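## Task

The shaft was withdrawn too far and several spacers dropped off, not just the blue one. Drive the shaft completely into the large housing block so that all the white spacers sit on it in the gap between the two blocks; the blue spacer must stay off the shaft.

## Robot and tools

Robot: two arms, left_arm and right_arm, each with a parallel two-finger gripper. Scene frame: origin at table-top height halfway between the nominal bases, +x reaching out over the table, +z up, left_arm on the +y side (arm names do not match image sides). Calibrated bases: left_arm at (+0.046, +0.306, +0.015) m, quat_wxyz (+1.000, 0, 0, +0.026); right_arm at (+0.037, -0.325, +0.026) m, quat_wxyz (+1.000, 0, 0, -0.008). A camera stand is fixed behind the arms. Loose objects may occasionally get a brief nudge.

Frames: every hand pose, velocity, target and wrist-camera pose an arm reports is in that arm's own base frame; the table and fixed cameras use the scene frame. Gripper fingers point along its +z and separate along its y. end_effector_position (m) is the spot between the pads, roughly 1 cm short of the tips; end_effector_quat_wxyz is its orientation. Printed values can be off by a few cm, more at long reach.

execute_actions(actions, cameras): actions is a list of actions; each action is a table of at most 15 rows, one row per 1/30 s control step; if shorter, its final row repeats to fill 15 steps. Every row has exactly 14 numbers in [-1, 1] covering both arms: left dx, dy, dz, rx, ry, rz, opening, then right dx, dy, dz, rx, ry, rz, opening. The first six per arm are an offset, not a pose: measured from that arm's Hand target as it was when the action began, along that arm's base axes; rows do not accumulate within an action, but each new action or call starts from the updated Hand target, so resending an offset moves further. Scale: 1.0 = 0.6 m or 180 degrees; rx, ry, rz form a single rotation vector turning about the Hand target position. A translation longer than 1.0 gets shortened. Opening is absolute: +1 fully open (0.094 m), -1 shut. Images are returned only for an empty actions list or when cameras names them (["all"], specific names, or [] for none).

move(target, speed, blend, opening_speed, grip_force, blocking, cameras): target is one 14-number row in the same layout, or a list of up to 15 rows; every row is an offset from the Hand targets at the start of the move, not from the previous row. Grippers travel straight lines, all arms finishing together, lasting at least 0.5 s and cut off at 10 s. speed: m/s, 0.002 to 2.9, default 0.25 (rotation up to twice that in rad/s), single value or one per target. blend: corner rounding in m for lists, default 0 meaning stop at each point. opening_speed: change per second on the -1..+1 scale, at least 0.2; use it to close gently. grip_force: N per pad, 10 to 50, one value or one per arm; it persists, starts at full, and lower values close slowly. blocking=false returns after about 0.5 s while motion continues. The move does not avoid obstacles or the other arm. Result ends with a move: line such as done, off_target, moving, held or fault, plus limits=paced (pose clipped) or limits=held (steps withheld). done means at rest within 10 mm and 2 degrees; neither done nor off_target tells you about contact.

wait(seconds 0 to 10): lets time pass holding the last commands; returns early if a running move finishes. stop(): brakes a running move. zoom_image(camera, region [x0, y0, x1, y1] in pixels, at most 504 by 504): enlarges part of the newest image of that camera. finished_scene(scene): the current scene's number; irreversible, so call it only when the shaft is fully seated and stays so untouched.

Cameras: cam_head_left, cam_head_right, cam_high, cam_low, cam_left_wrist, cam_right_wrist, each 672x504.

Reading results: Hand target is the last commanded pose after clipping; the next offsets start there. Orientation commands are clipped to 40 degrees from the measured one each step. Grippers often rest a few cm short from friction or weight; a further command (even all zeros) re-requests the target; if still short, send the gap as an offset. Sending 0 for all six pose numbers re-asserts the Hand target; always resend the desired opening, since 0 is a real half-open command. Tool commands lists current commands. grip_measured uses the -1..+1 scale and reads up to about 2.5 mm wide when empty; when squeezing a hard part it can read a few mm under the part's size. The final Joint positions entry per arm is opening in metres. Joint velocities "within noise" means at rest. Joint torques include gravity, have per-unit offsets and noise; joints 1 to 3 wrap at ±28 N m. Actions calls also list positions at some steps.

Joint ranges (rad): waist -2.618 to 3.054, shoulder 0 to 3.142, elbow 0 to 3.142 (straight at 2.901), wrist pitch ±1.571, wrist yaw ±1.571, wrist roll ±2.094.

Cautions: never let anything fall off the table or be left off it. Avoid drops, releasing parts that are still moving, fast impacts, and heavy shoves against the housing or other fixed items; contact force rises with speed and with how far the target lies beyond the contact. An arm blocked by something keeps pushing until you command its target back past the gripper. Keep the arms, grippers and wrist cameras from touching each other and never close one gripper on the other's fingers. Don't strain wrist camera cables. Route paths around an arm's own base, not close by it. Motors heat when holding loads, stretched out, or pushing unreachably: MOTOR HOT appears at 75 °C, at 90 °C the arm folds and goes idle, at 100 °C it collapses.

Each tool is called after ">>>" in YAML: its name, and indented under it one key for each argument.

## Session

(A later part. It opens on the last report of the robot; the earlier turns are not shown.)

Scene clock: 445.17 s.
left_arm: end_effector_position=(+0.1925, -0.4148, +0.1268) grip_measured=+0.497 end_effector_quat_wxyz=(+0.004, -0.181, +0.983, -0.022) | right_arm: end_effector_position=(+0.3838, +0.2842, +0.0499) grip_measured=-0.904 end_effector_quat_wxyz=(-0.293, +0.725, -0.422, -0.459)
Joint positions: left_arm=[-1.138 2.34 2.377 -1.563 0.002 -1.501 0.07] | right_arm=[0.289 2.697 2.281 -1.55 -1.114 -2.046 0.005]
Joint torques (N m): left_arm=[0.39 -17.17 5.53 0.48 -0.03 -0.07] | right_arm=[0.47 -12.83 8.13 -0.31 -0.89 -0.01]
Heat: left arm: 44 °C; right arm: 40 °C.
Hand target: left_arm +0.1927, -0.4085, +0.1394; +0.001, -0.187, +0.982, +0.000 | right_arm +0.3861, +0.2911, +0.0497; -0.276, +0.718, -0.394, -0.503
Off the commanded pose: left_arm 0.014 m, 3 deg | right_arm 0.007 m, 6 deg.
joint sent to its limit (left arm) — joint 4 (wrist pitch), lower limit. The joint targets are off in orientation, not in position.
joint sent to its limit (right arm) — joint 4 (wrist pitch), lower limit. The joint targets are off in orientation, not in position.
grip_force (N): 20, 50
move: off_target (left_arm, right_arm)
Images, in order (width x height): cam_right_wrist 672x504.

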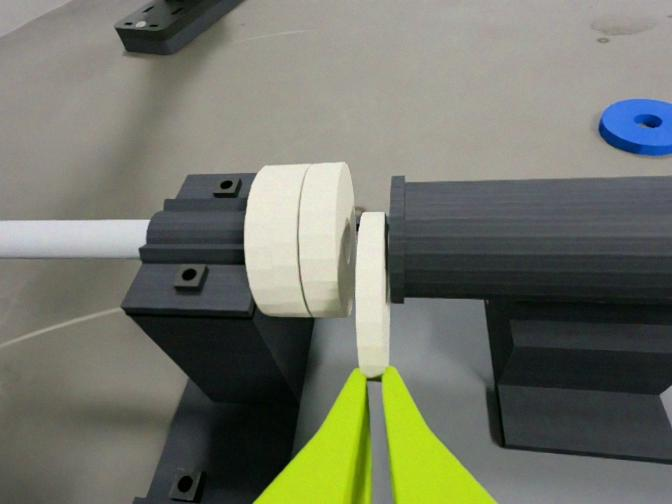

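>>> move:
  target: [0,0,0,0,0,0,0.5,-0.0085,0.0181,0.009,0,0,0,-1]
  speed: 0.03
  cameras: ["cam_right_wrist","cam_high"]

>>> zoom_image:
  camera: "cam_right_wrist"
  region: [240, 60, 480, 400]

>>> zoom_image:
  camera: "cam_high"
  region: [276, 240, 346, 300]

Scene clock: 449.03 s.
left_arm: end_effector_position=(+0.1925, -0.4148, +0.1268) grip_measured=+0.497 end_effector_quat_wxyz=(+0.004, -0.181, +0.983, -0.022) | right_arm: end_effector_position=(+0.3786, +0.2945, +0.0527) grip_measured=-0.904 end_effector_quat_wxyz=(-0.288, +0.725, -0.419, -0.465)
Joint positions: left_arm=[-1.138 2.34 2.377 -1.563 0.002 -1.501 0.07] | right_arm=[0.313 2.697 2.29 -1.55 -1.122 -2.024 0.005]
Joint torques (N m): left_arm=[0.39 -17.18 5.53 0.49 -0.03 -0.08] | right_arm=[0.5 -13.33 8.17 -0.3 -0.9 0]
Heat: left arm: 44 °C; right arm: 40 °C.
Hand target: left_arm +0.1927, -0.4085, +0.1394; +0.001, -0.187, +0.982, +0.000 | right_arm +0.3810, +0.3019, +0.0550; -0.276, +0.718, -0.394, -0.503
Off the commanded pose: left_arm 0.014 m, 3 deg | right_arm 0.008 m, 5 deg.
joint sent to its limit (left arm) — joint 4 (wrist pitch), lower limit. The joint targets are off in orientation, not in position.
joint sent to its limit (right arm) — joint 4 (wrist pitch), lower limit. The joint targets are off in orientation, not in position.
grip_force (N): 20, 50
move: off_target (left_arm, right_arm)
Images, in order (width x height): cam_high 672x504, cam_right_wrist 672x504.

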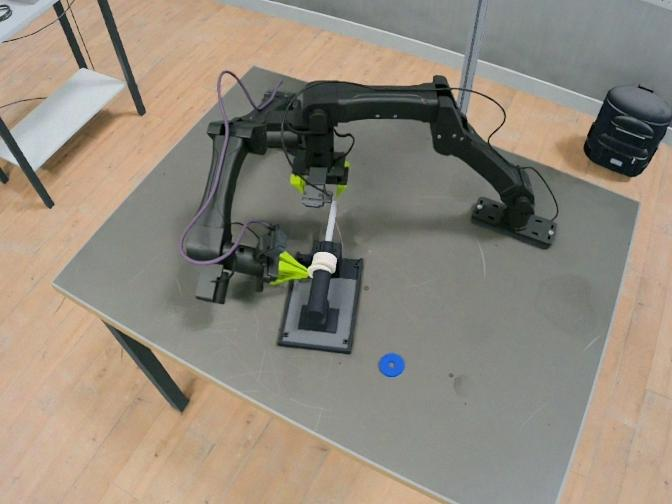

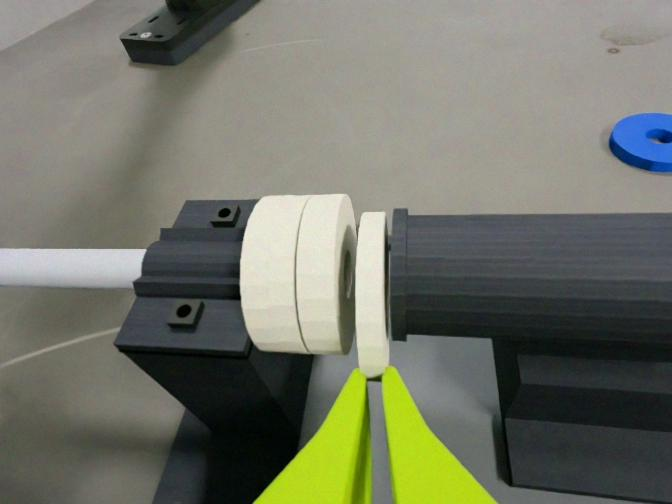

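Scaled by 1.482 from the camera's 672x504 image, which has a finer 960x720 frame.

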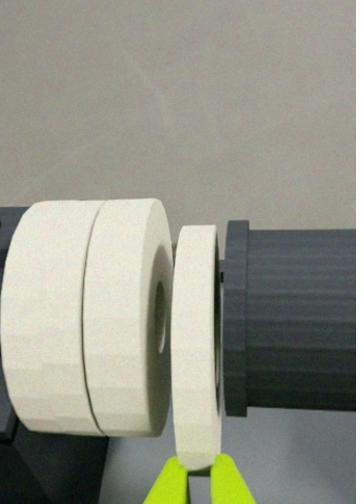

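Scaled by 7.200 from the camera's 672x504 image, which has a finer 960x720 frame.

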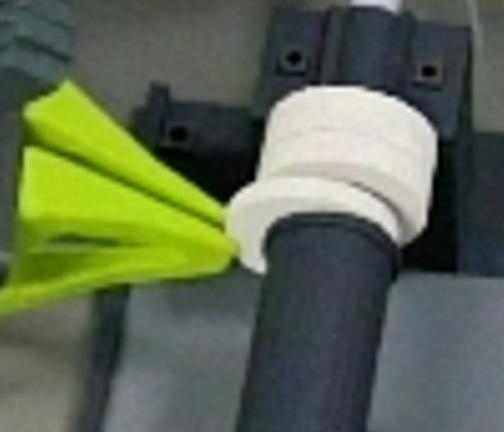

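>>> move:
  target: [0,0,0,0,0,0,0.5,-0.0037,0.0078,0.005,0,0,0,-1]
  speed: 0.02
  cameras: ["cam_right_wrist","cam_high"]

>>> zoom_image:
  camera: "cam_right_wrist"
  region: [240, 60, 480, 400]

>>> zoom_image:
  camera: "cam_high"
  region: [276, 240, 346, 300]

Scene clock: 454.87 s.
left_arm: end_effector_position=(+0.1925, -0.4148, +0.1268) grip_measured=+0.497 end_effector_quat_wxyz=(+0.004, -0.181, +0.983, -0.022) | right_arm: end_effector_position=(+0.3759, +0.2987, +0.0534) grip_measured=-0.904 end_effector_quat_wxyz=(-0.284, +0.723, -0.419, -0.469)
Joint positions: left_arm=[-1.138 2.34 2.377 -1.563 0.002 -1.501 0.07] | right_arm=[0.323 2.697 2.29 -1.55 -1.127 -2.013 0.005]
Joint torques (N m): left_arm=[0.42 -17.17 5.52 0.49 -0.03 -0.07] | right_arm=[0.55 -13.7 8.47 -0.3 -0.9 0.01]
Heat: left arm: 44 °C; right arm: 41 °C.
Hand target: left_arm +0.1927, -0.4085, +0.1394; +0.001, -0.187, +0.982, +0.000 | right_arm +0.3789, +0.3066, +0.0581; -0.276, +0.718, -0.394, -0.503
Off the commanded pose: left_arm 0.014 m, 3 deg | right_arm 0.010 m, 5 deg.
joint sent to its limit (left arm) — joint 4 (wrist pitch), lower limit. The joint targets are off in orientation, not in position.
joint sent to its limit (right arm) — joint 4 (wrist pitch), lower limit. The joint targets are off in orientation, not in position.
grip_force (N): 20, 50
move: off_target (left_arm, right_arm)
Images, in order (width x height): cam_high 672x504, cam_right_wrist 672x504.

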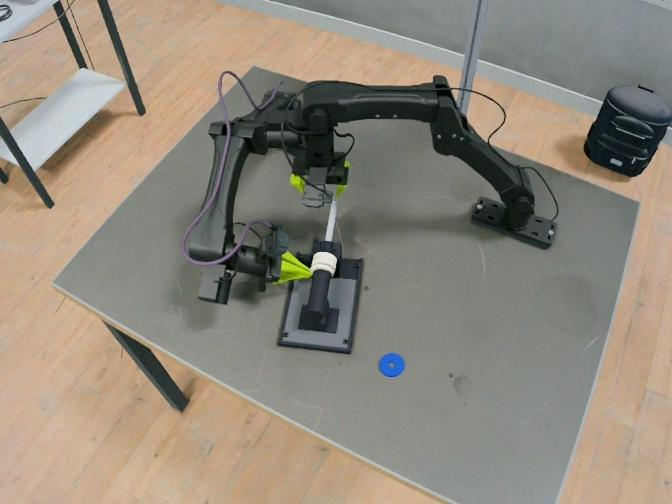

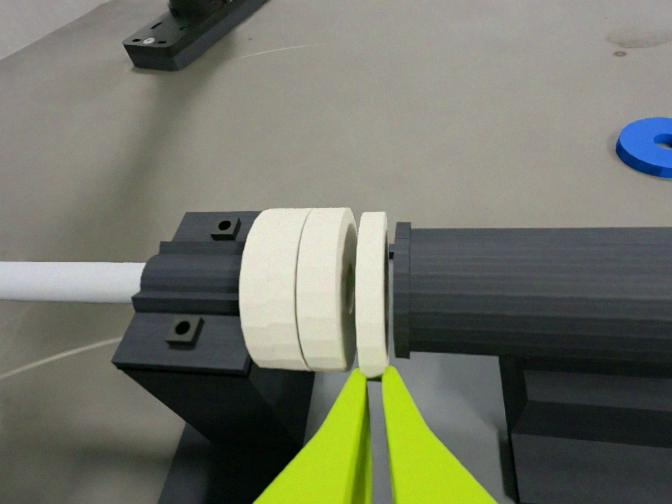

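Scaled by 1.482 from the camera's 672x504 image, which has a finer 960x720 frame.

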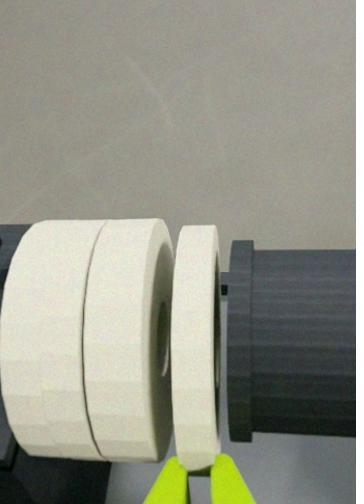

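Scaled by 7.200 from the camera's 672x504 image, which has a finer 960x720 frame.

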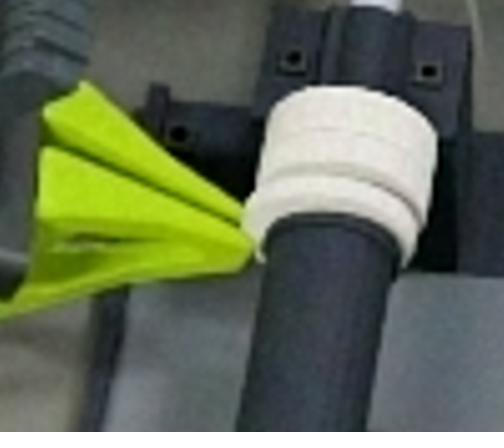

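>>> zoom_image:
  camera: "cam_high"
  region: [304, 248, 339, 278]

>>> zoom_image:
  camera: "cam_right_wrist"
  region: [300, 190, 440, 400]

Scaled by 14.400 from the camera's 672x504 image, which has a finer 960x720 frame.

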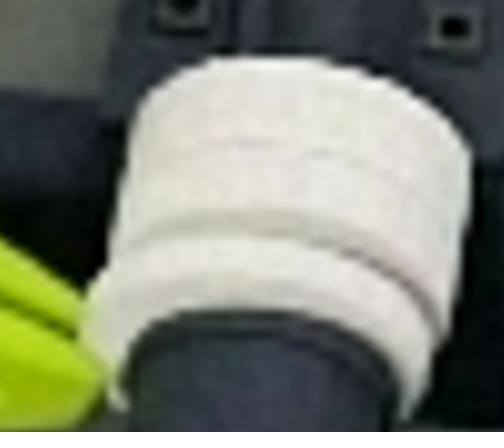

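Scaled by 2.400 from the camera's 672x504 image, which has a finer 960x720 frame.

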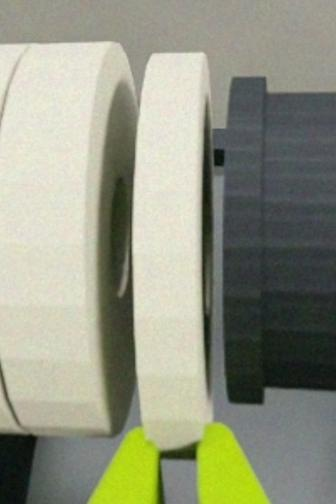

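>>> move:
  target: [0,0,0,0,0,0,0.5,-0.0012,0.0026,0,0,0,0,-1]
  speed: 0.02
  cameras: ["cam_right_wrist","cam_high","cam_low","cam_left_wrist"]

>>> zoom_image:
  camera: "cam_high"
  region: [304, 248, 339, 278]

>>> zoom_image:
  camera: "cam_right_wrist"
  region: [300, 190, 440, 400]

Scene clock: 460.57 s.
left_arm: end_effector_position=(+0.1925, -0.4148, +0.1268) grip_measured=+0.497 end_effector_quat_wxyz=(+0.004, -0.181, +0.983, -0.022) | right_arm: end_effector_position=(+0.3758, +0.3008, +0.0550) grip_measured=-0.904 end_effector_quat_wxyz=(-0.285, +0.724, -0.417, -0.469)
Joint positions: left_arm=[-1.138 2.34 2.377 -1.563 0.002 -1.501 0.07] | right_arm=[0.327 2.697 2.297 -1.55 -1.128 -2.01 0.005]
Joint torques (N m): left_arm=[0.4 -17.17 5.5 0.48 -0.03 -0.07] | right_arm=[0.5 -13.5 8.16 -0.28 -0.91 0.01]
Heat: left arm: 44 °C; right arm: 41 °C.
Hand target: left_arm +0.1927, -0.4085, +0.1394; +0.001, -0.187, +0.982, +0.000 | right_arm +0.3781, +0.3081, +0.0580; -0.276, +0.718, -0.394, -0.503
Off the commanded pose: left_arm 0.014 m, 3 deg | right_arm 0.008 m, 5 deg.
joint sent to its limit (left arm) — joint 4 (wrist pitch), lower limit. The joint targets are off in orientation, not in position.
joint sent to its limit (right arm) — joint 4 (wrist pitch), lower limit. The joint targets are off in orientation, not in position.
grip_force (N): 20, 50
move: off_target (left_arm, right_arm)
Images, in order (width x height): cam_high 672x504, cam_low 672x504, cam_left_wrist 672x504, cam_right_wrist 672x504.

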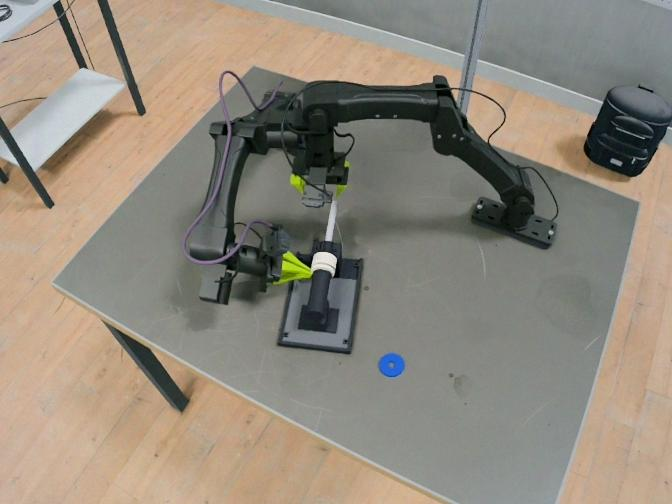

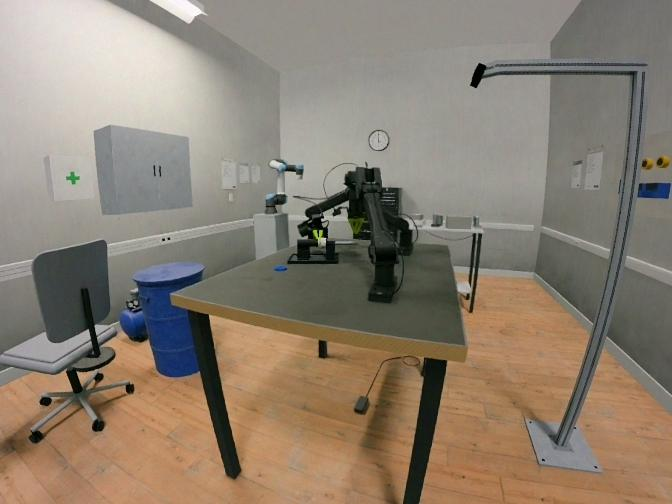

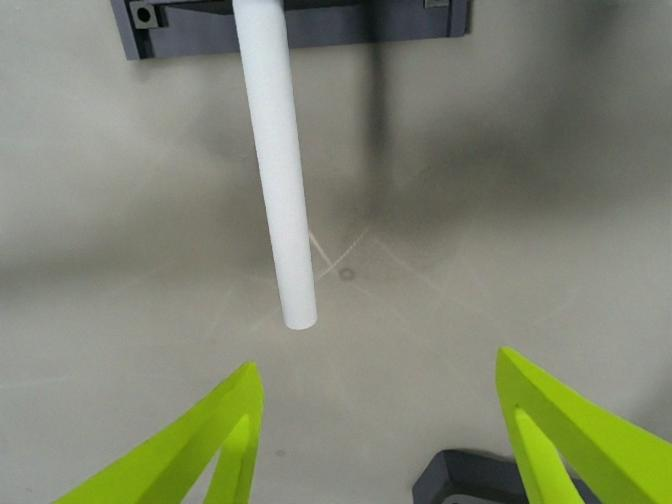

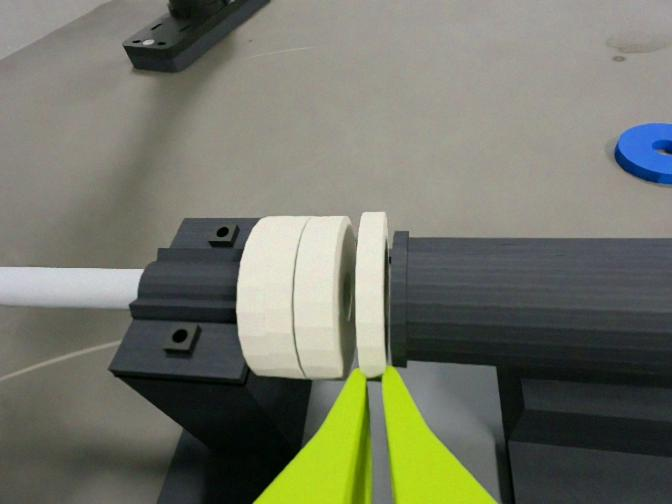

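Scaled by 14.400 from the camera's 672x504 image, which has a finer 960x720 frame.

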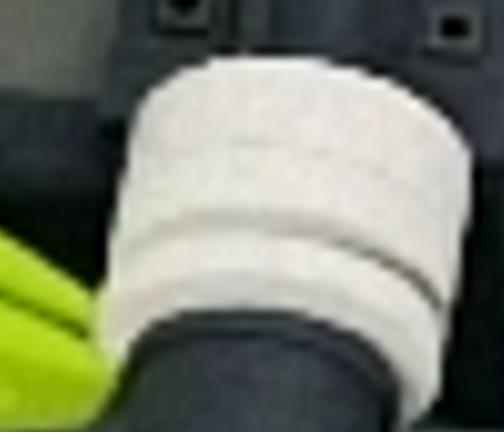

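Scaled by 2.400 from the camera's 672x504 image, which has a finer 960x720 frame.

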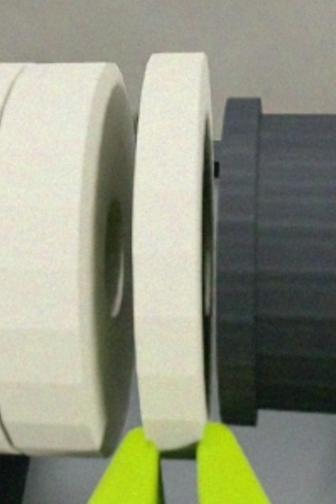

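>>> zoom_image:
  camera: "cam_high"
  region: [309, 256, 337, 276]

>>> zoom_image:
  camera: "cam_low"
  region: [280, 220, 350, 270]

Scaled by 18.000 from the camera's 672x504 image, which has a finer 960x720 frame.

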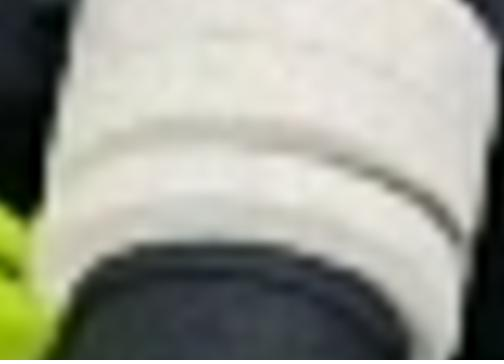

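Scaled by 7.200 from the camera's 672x504 image, which has a finer 960x720 frame.

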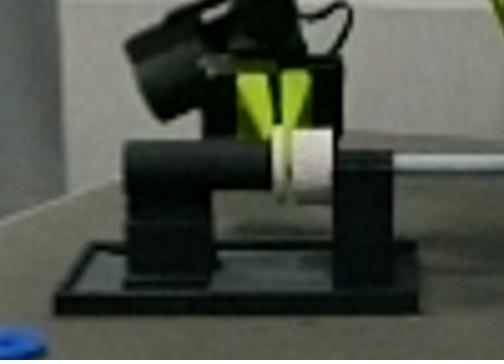

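>>> zoom_image:
  camera: "cam_low"
  region: [308, 232, 336, 252]

Scaled by 18.000 from the camera's 672x504 image, which has a finer 960x720 frame.

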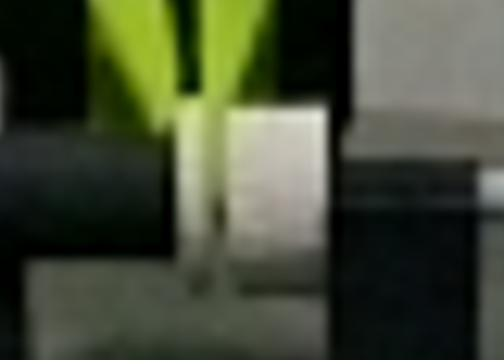

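>>> move:
  target: [-0.0098,0.0248,0,0,0,0,0.5,0,0,0,0,0,0,-1]
  speed: 0.08
  cameras: ["cam_left_wrist","cam_right_wrist"]

Scene clock: 467.30 s.
left_arm: end_effector_position=(+0.1868, -0.4002, +0.1241) grip_measured=+0.497 end_effector_quat_wxyz=(-0.001, -0.182, +0.983, -0.002) | right_arm: end_effector_position=(+0.3758, +0.3008, +0.0550) grip_measured=-0.904 end_effector_quat_wxyz=(-0.285, +0.724, -0.417, -0.469)
Joint positions: left_arm=[-1.135 2.299 2.295 -1.563 0.002 -1.501 0.07] | right_arm=[0.327 2.697 2.297 -1.55 -1.128 -2.01 0.005]
Joint torques (N m): left_arm=[0.4 -17.57 5.5 0.41 -0.03 -0.05] | right_arm=[0.49 -13.52 8.16 -0.28 -0.9 0]
Heat: left arm: 44 °C; right arm: 42 °C.
Hand target: left_arm +0.1869, -0.3937, +0.1395; +0.001, -0.187, +0.982, +0.000 | right_arm +0.3781, +0.3081, +0.0580; -0.276, +0.718, -0.394, -0.503
Off the commanded pose: left_arm 0.017 m, 1 deg | right_arm 0.008 m, 5 deg.
joint sent to its limit (left arm) — joint 4 (wrist pitch), lower limit. The joint targets still meet the commanded pose.
joint sent to its limit (right arm) — joint 4 (wrist pitch), lower limit. The joint targets are off in orientation, not in position.
grip_force (N): 20, 50
move: off_target (left_arm, right_arm)
Images, in order (width x height): cam_left_wrist 672x504, cam_right_wrist 672x504.

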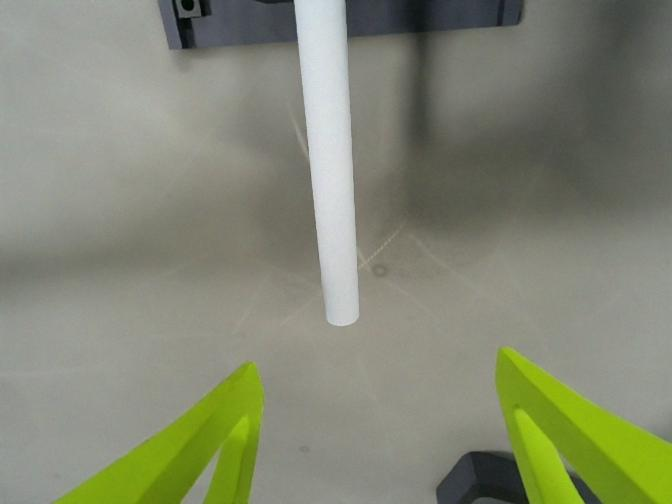

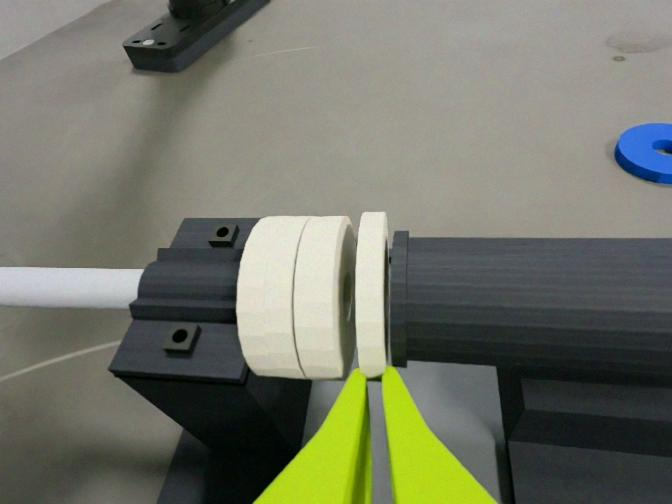

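>>> move:
  target: [0,0,-0.1,0,0,0,0.5,0,0,0,0,0,0,-1]
  speed: 0.1
  cameras: ["cam_left_wrist","cam_low","cam_high"]

Scene clock: 471.37 s.
left_arm: end_effector_position=(+0.1838, -0.3935, +0.0639) grip_measured=+0.497 end_effector_quat_wxyz=(-0.006, -0.182, +0.983, +0.019) | right_arm: end_effector_position=(+0.3758, +0.3008, +0.0550) grip_measured=-0.904 end_effector_quat_wxyz=(-0.285, +0.724, -0.417, -0.469)
Joint positions: left_arm=[-1.135 2.282 2.025 -1.354 0.002 -1.501 0.07] | right_arm=[0.327 2.697 2.297 -1.55 -1.128 -2.01 0.005]
Joint torques (N m): left_arm=[0.4 -17.8 5.63 0.53 -0.03 -0.05] | right_arm=[0.51 -13.52 8.17 -0.28 -0.9 0.01]
Heat: left arm: 44 °C; right arm: 42 °C.
Hand target: left_arm +0.1868, -0.3936, +0.0795; +0.001, -0.187, +0.982, +0.000 | right_arm +0.3781, +0.3081, +0.0580; -0.276, +0.718, -0.394, -0.503
Off the commanded pose: left_arm 0.016 m, 2 deg | right_arm 0.008 m, 5 deg.
joint sent to its limit (right arm) — joint 4 (wrist pitch), lower limit. The joint targets are off in orientation, not in position.
grip_force (N): 20, 50
move: off_target (left_arm, right_arm)
Images, in order (width x height): cam_high 672x504, cam_low 672x504, cam_left_wrist 672x504.

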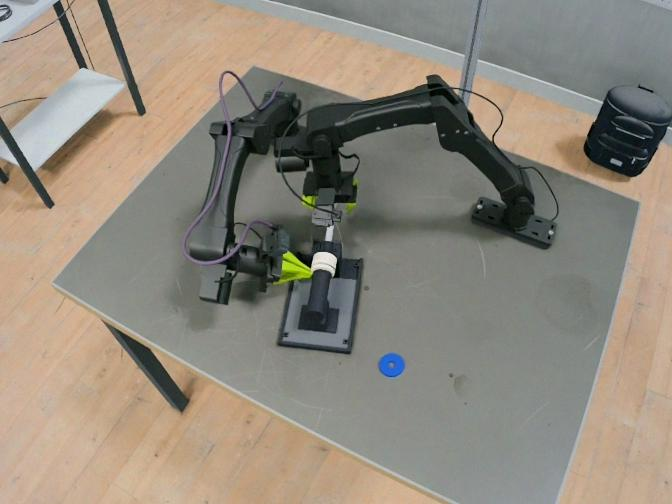

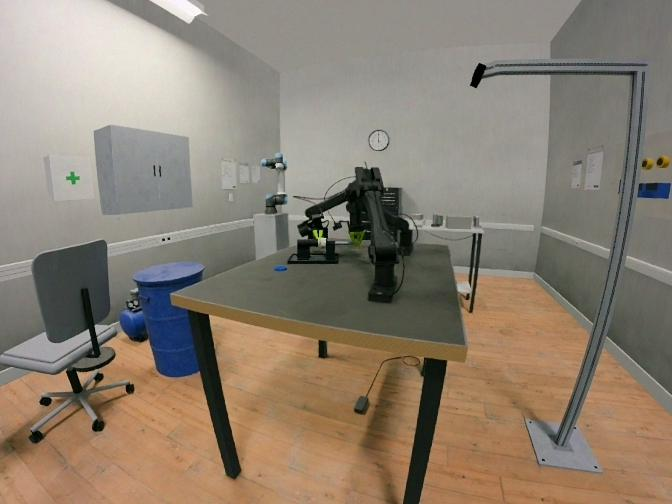

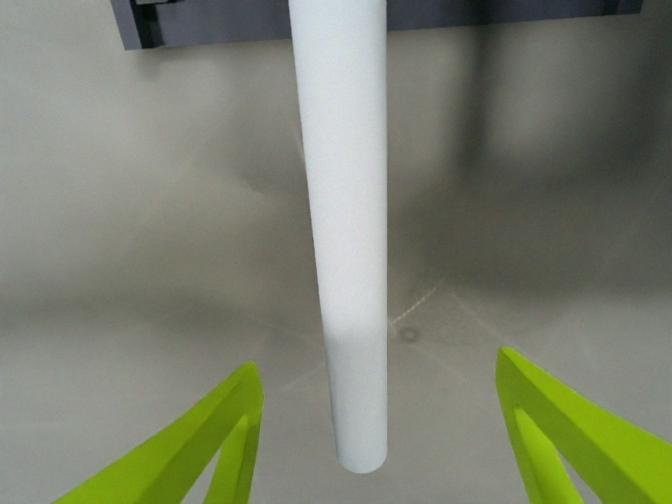

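>>> zoom_image:
  camera: "cam_low"
  region: [300, 200, 400, 270]

>>> zoom_image:
  camera: "cam_high"
  region: [280, 160, 380, 280]

Scaled by 5.040 from the camera's 672x504 image, which has a finer 960x720 frame.

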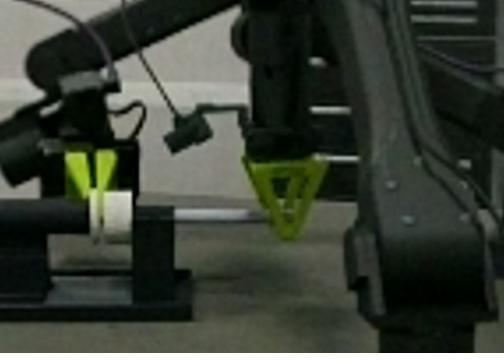

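Scaled by 4.200 from the camera's 672x504 image, which has a finer 960x720 frame.

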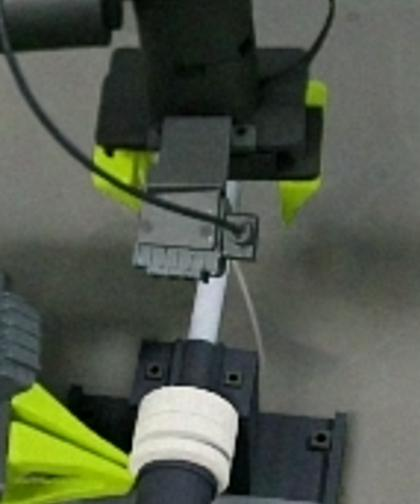

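>>> move:
  target: [-0.0037,0.0093,0,0,0,0,-0.45,0,0,0,0,0,0,-1]
  speed: 0.05
  grip_force: [40, 50]
  cameras: ["cam_left_wrist","cam_high"]

>>> zoom_image:
  camera: "cam_high"
  region: [280, 160, 380, 280]

Scene clock: 480.00 s.
left_arm: end_effector_position=(+0.1814, -0.3884, +0.0646) grip_measured=-0.447 end_effector_quat_wxyz=(-0.006, -0.182, +0.983, +0.018) | right_arm: end_effector_position=(+0.3758, +0.3008, +0.0550) grip_measured=-0.904 end_effector_quat_wxyz=(-0.285, +0.724, -0.417, -0.469)
Joint positions: left_arm=[-1.135 2.253 1.978 -1.335 0.002 -1.501 0.026] | right_arm=[0.327 2.697 2.297 -1.55 -1.128 -2.01 0.005]
Joint torques (N m): left_arm=[0.49 -17.44 5.64 0.53 -0.03 -0.03] | right_arm=[0.5 -13.52 8.16 -0.29 -0.91 0.01]
Heat: left arm: 44 °C; right arm: 42 °C.
Hand target: left_arm +0.1846, -0.3880, +0.0794; +0.001, -0.187, +0.982, +0.000 | right_arm +0.3781, +0.3081, +0.0580; -0.276, +0.718, -0.394, -0.503
Off the commanded pose: left_arm 0.015 m, 2 deg | right_arm 0.008 m, 5 deg.
joint sent to its limit (right arm) — joint 4 (wrist pitch), lower limit. The joint targets are off in orientation, not in position.
grip_force (N): 40, 50
move: off_target (left_arm, right_arm)
Images, in order (width x height): cam_high 672x504, cam_left_wrist 672x504.

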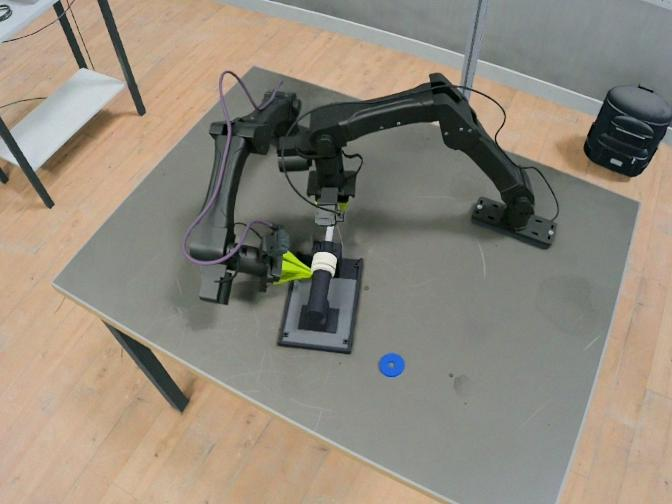

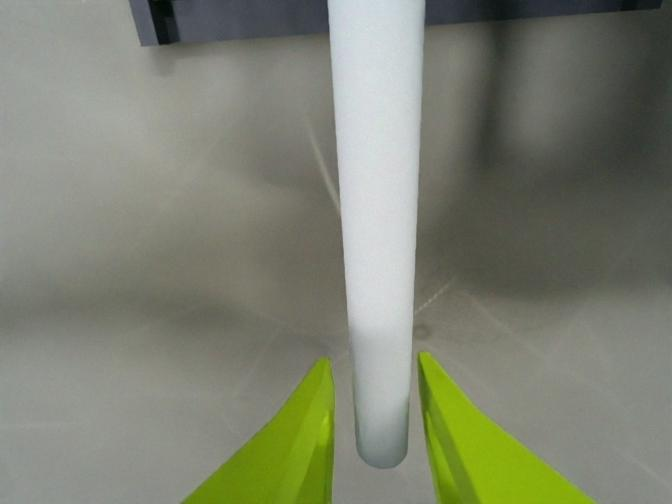

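Scaled by 4.200 from the camera's 672x504 image, which has a finer 960x720 frame.

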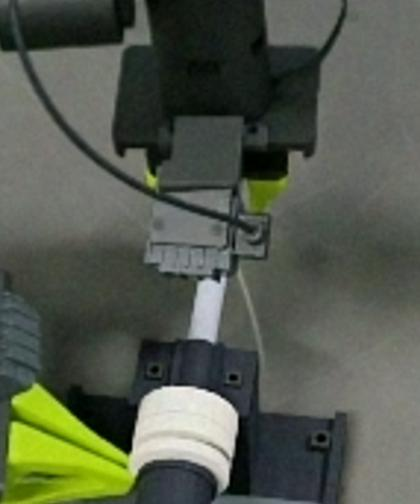

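>>> move:
  target: [0,0,0,0,0,0,-1,0,0,0,0,0,0,-1]
  speed: 0.05
  grip_force: [35, 50]
  cameras: ["cam_left_wrist","cam_right_wrist"]

>>> zoom_image:
  camera: "cam_right_wrist"
  region: [300, 190, 440, 400]

Scene clock: 482.43 s.
left_arm: end_effector_position=(+0.1820, -0.3899, +0.0645) grip_measured=-0.700 end_effector_quat_wxyz=(-0.005, -0.170, +0.985, +0.015) | right_arm: end_effector_position=(+0.3758, +0.3008, +0.0550) grip_measured=-0.904 end_effector_quat_wxyz=(-0.285, +0.724, -0.417, -0.469)
Joint positions: left_arm=[-1.135 2.253 1.978 -1.328 0.003 -1.478 0.014] | right_arm=[0.327 2.697 2.297 -1.55 -1.128 -2.01 0.005]
Joint torques (N m): left_arm=[0.49 -17.39 5.72 0.47 -0.03 -0.27] | right_arm=[0.5 -13.52 8.16 -0.29 -0.9 0.01]
Heat: left arm: 43 °C; right arm: 42 °C.
Hand target: left_arm +0.1846, -0.3881, +0.0794; +0.001, -0.187, +0.982, +0.000 | right_arm +0.3781, +0.3081, +0.0580; -0.276, +0.718, -0.394, -0.503
Off the commanded pose: left_arm 0.015 m, 3 deg | right_arm 0.008 m, 5 deg.
joint sent to its limit (right arm) — joint 4 (wrist pitch), lower limit. The joint targets are off in orientation, not in position.
grip_force (N): 35, 50
move: off_target (left_arm, right_arm)
Images, in order (width x height): cam_left_wrist 672x504, cam_right_wrist 672x504.

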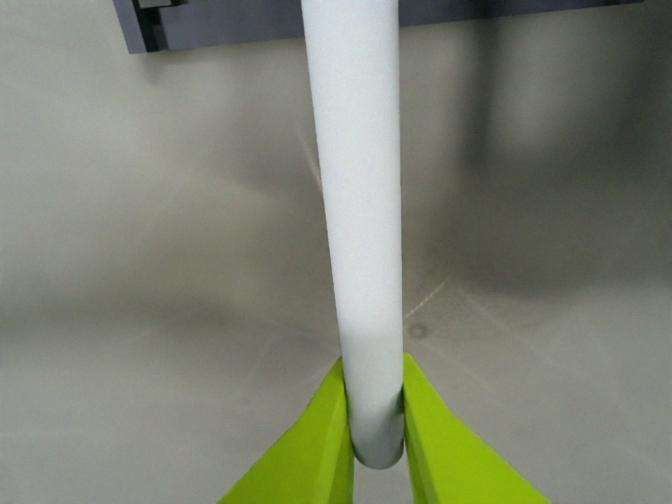

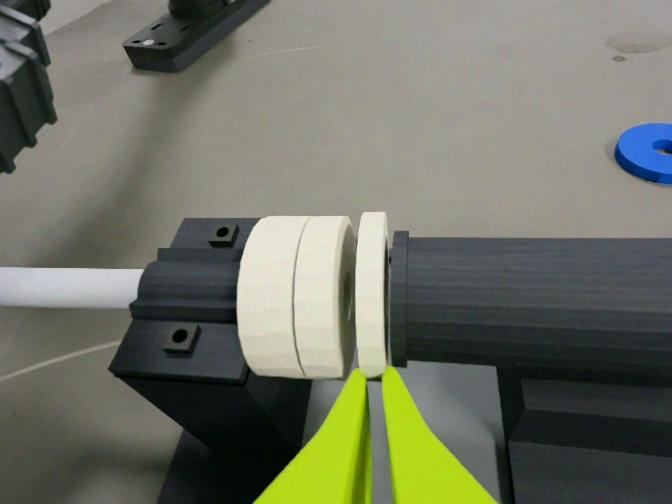

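Scaled by 2.400 from the camera's 672x504 image, which has a finer 960x720 frame.

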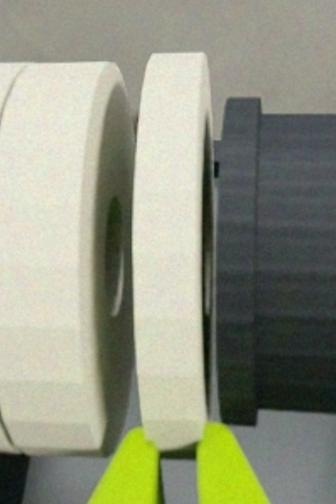

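>>> move:
  target: [0.0186,0.0073,0,0,0,0,-1,0,0,0,0,0,0,-1]
  speed: 0.03
  cameras: ["cam_left_wrist","cam_right_wrist"]

>>> zoom_image:
  camera: "cam_right_wrist"
  region: [300, 190, 440, 400]

Scene clock: 484.67 s.
left_arm: end_effector_position=(+0.1823, -0.3898, +0.0646) grip_measured=-0.702 end_effector_quat_wxyz=(-0.018, -0.167, +0.986, +0.011) | right_arm: end_effector_position=(+0.3758, +0.3008, +0.0550) grip_measured=-0.904 end_effector_quat_wxyz=(-0.285, +0.724, -0.417, -0.469)
Joint positions: left_arm=[-1.124 2.253 1.978 -1.328 0.028 -1.458 0.014] | right_arm=[0.327 2.697 2.297 -1.55 -1.128 -2.01 0.005]
Joint torques (N m): left_arm=[1.91 -17.05 6.24 0.45 -0.24 -0.19] | right_arm=[0.49 -13.5 8.17 -0.28 -0.91 0.01]
Heat: left arm: 43 °C; right arm: 42 °C.
Hand target: left_arm +0.1956, -0.3837, +0.0794; +0.000, -0.187, +0.982, +0.000 | right_arm +0.3781, +0.3081, +0.0580; -0.276, +0.718, -0.394, -0.503
Off the commanded pose: left_arm 0.021 m, 3 deg | right_arm 0.008 m, 5 deg.
joint sent to its limit (right arm) — joint 4 (wrist pitch), lower limit. The joint targets are off in orientation, not in position.
grip_force (N): 35, 50
move: off_target (left_arm, right_arm)
Images, in order (width x height): cam_left_wrist 672x504, cam_right_wrist 672x504.

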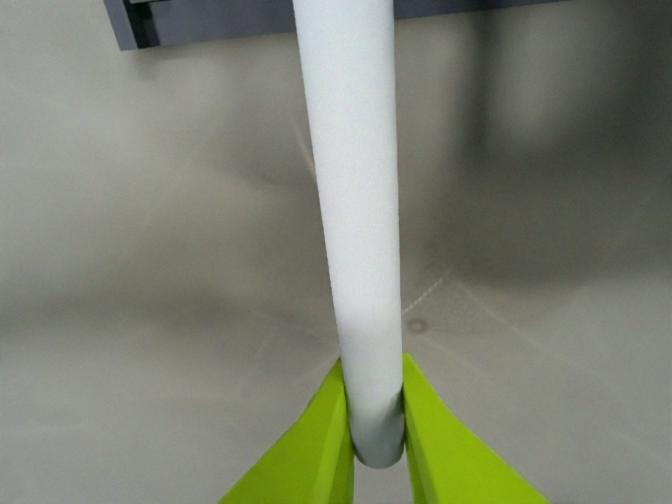

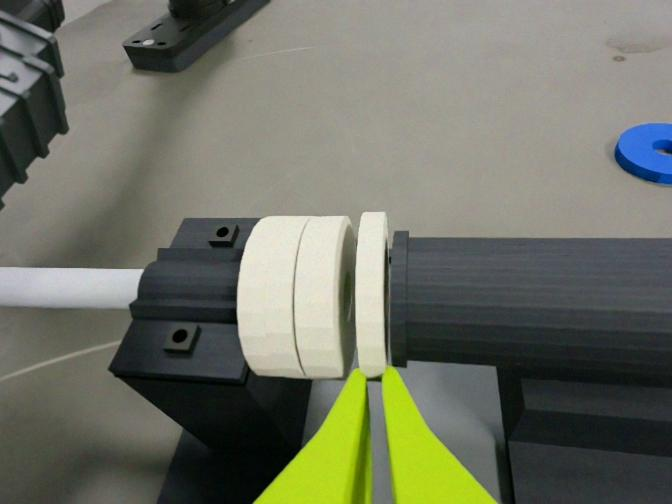

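Scaled by 2.400 from the camera's 672x504 image, which has a finer 960x720 frame.

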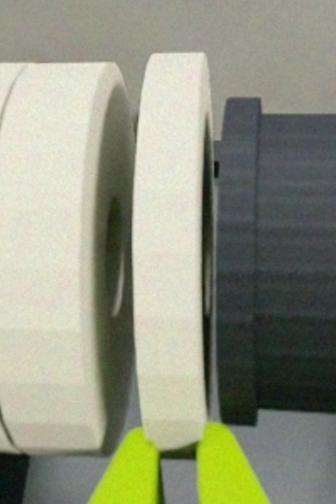

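>>> move:
  target: [0.0155,0.0061,0,0,0,0,-1,0,0,0,0,0,0,-1]
  speed: 0.03
  cameras: ["cam_left_wrist","cam_right_wrist"]

>>> zoom_image:
  camera: "cam_right_wrist"
  region: [300, 190, 440, 400]

Scene clock: 486.20 s.
left_arm: end_effector_position=(+0.1886, -0.3877, +0.0646) grip_measured=-0.703 end_effector_quat_wxyz=(-0.023, -0.165, +0.986, +0.008) | right_arm: end_effector_position=(+0.3759, +0.3008, +0.0551) grip_measured=-0.904 end_effector_quat_wxyz=(-0.285, +0.724, -0.418, -0.469)
Joint positions: left_arm=[-1.104 2.253 1.978 -1.325 0.04 -1.435 0.014] | right_arm=[0.327 2.697 2.297 -1.55 -1.129 -2.01 0.005]
Joint torques (N m): left_arm=[2.17 -16.61 6.93 0.4 -0.35 -0.2] | right_arm=[0.51 -13.52 8.17 -0.29 -0.9 0]
Heat: left arm: 43 °C; right arm: 42 °C.
Hand target: left_arm +0.2051, -0.3800, +0.0794; +0.001, -0.187, +0.982, +0.000 | right_arm +0.3781, +0.3082, +0.0581; -0.276, +0.718, -0.394, -0.503
Off the commanded pose: left_arm 0.023 m, 4 deg | right_arm 0.008 m, 5 deg.
joint sent to its limit (right arm) — joint 4 (wrist pitch), lower limit. The joint targets are off in orientation, not in position.
grip_force (N): 35, 50
move: off_target (left_arm, right_arm)
Images, in order (width x height): cam_left_wrist 672x504, cam_right_wrist 672x504.

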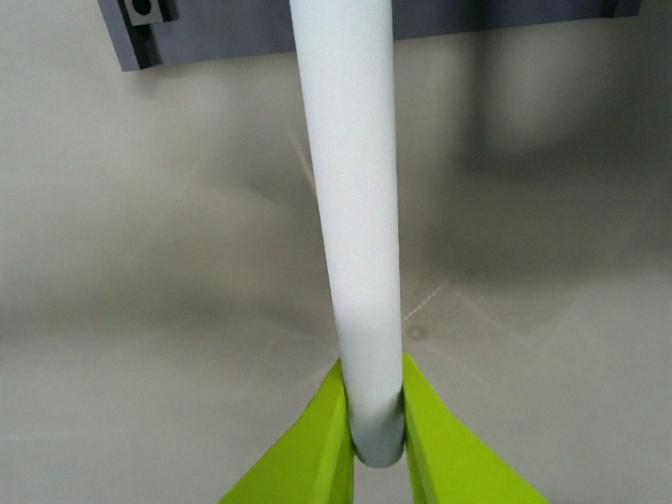

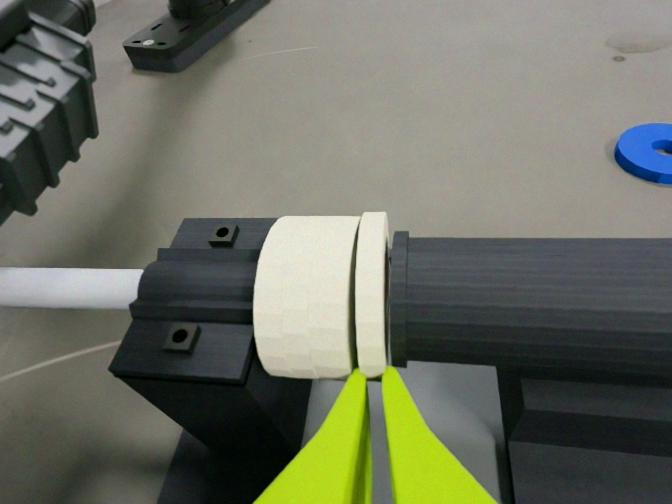

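Scaled by 2.400 from the camera's 672x504 image, which has a finer 960x720 frame.

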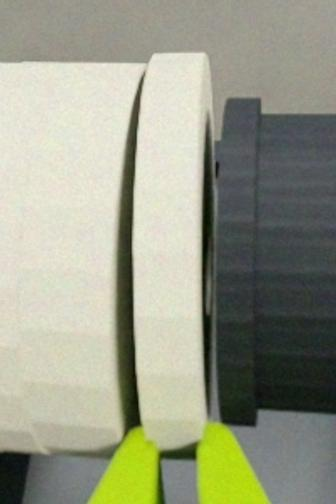

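>>> execute_actions:
  actions: []

Scene clock: 488.73 s.
left_arm: end_effector_position=(+0.1886, -0.3877, +0.0646) grip_measured=-0.703 end_effector_quat_wxyz=(-0.023, -0.165, +0.986, +0.008) | right_arm: end_effector_position=(+0.3759, +0.3008, +0.0551) grip_measured=-0.904 end_effector_quat_wxyz=(-0.285, +0.724, -0.418, -0.469)
Joint positions: left_arm=[-1.104 2.253 1.978 -1.325 0.04 -1.435 0.014] | right_arm=[0.327 2.697 2.297 -1.55 -1.129 -2.01 0.005]
Joint velocities: within noise
Joint torques (N m): left_arm=[2.17 -16.61 6.94 0.4 -0.35 -0.2] | right_arm=[0.5 -13.53 8.17 -0.28 -0.9 0.01]
Motor temperatures (°C): left_arm=[25 42 33 28 24 23 28] | right_arm=[25 42 31 27 26 25 27]
Heat: left arm: 42 °C; right arm: 42 °C.
Hand target: left_arm +0.2051, -0.3800, +0.0794; +0.001, -0.187, +0.982, +0.000 | right_arm +0.3781, +0.3082, +0.0581; -0.276, +0.718, -0.394, -0.503
Tool commands: left_gripper/opening=-1.0 right_gripper/opening=-1.0
Off the commanded pose: left_arm 0.023 m, 4 deg | right_arm 0.008 m, 5 deg.
grip_force (N): 35, 50

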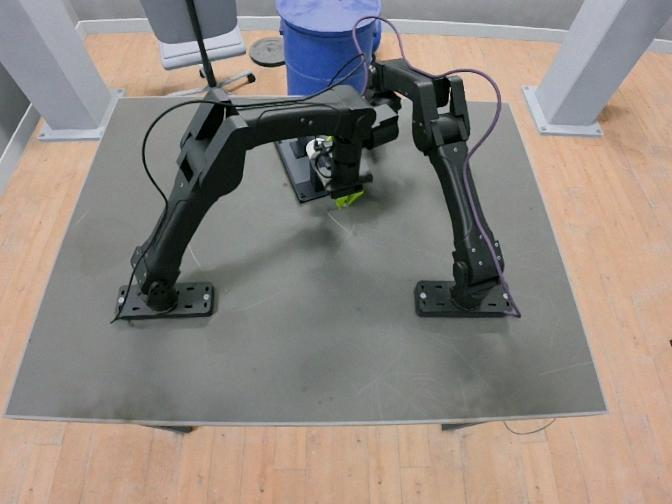

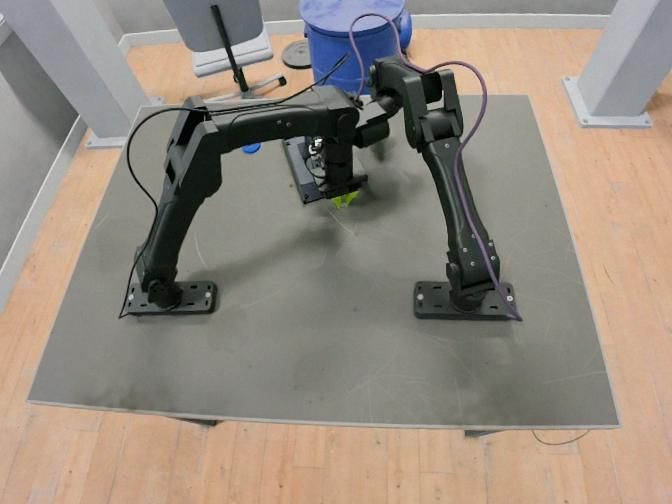

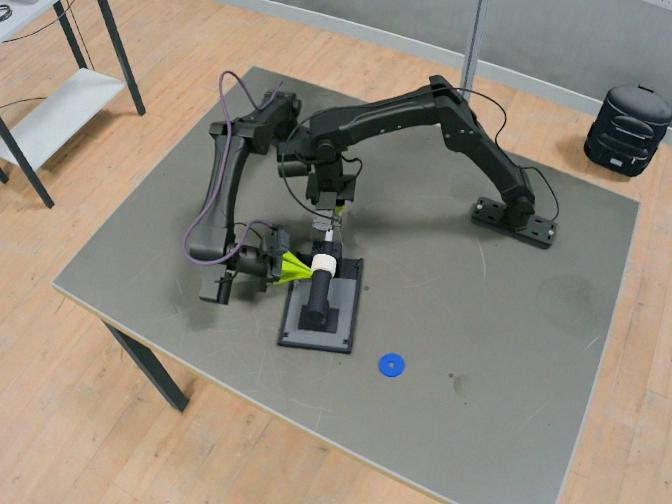

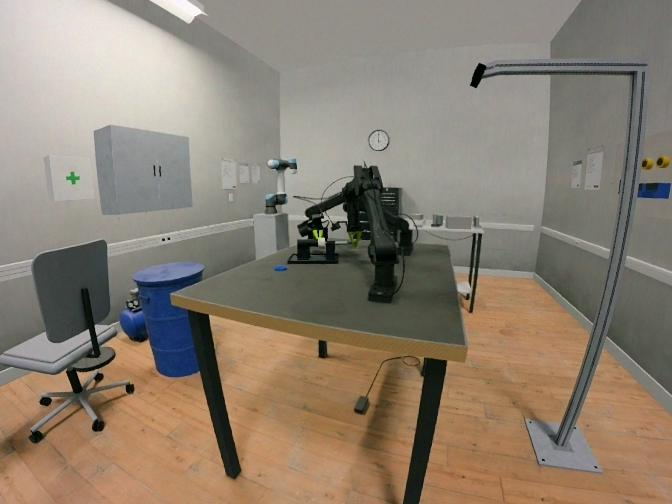

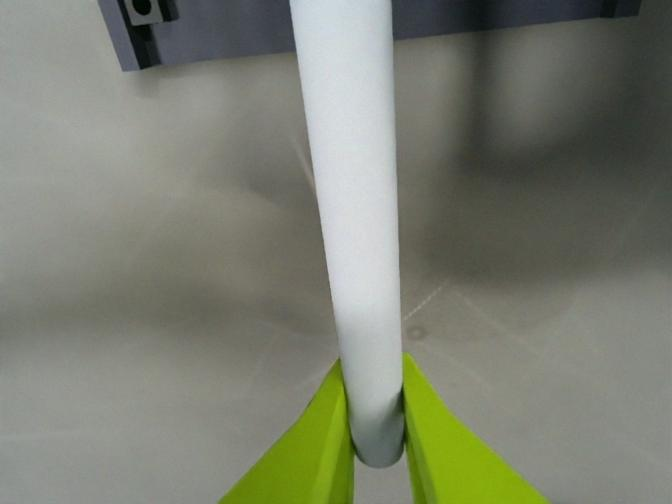

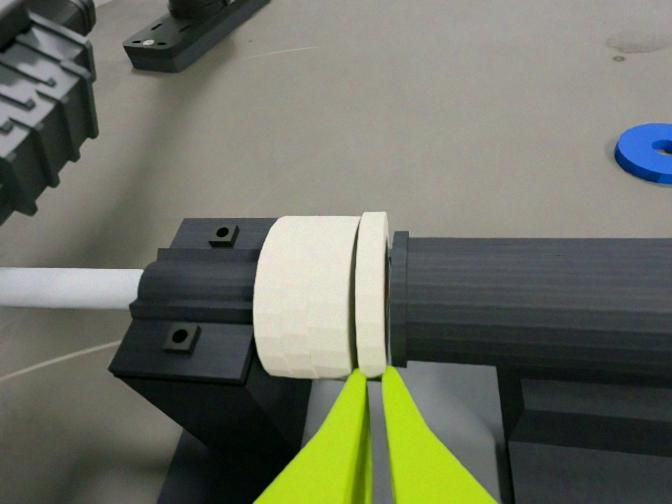

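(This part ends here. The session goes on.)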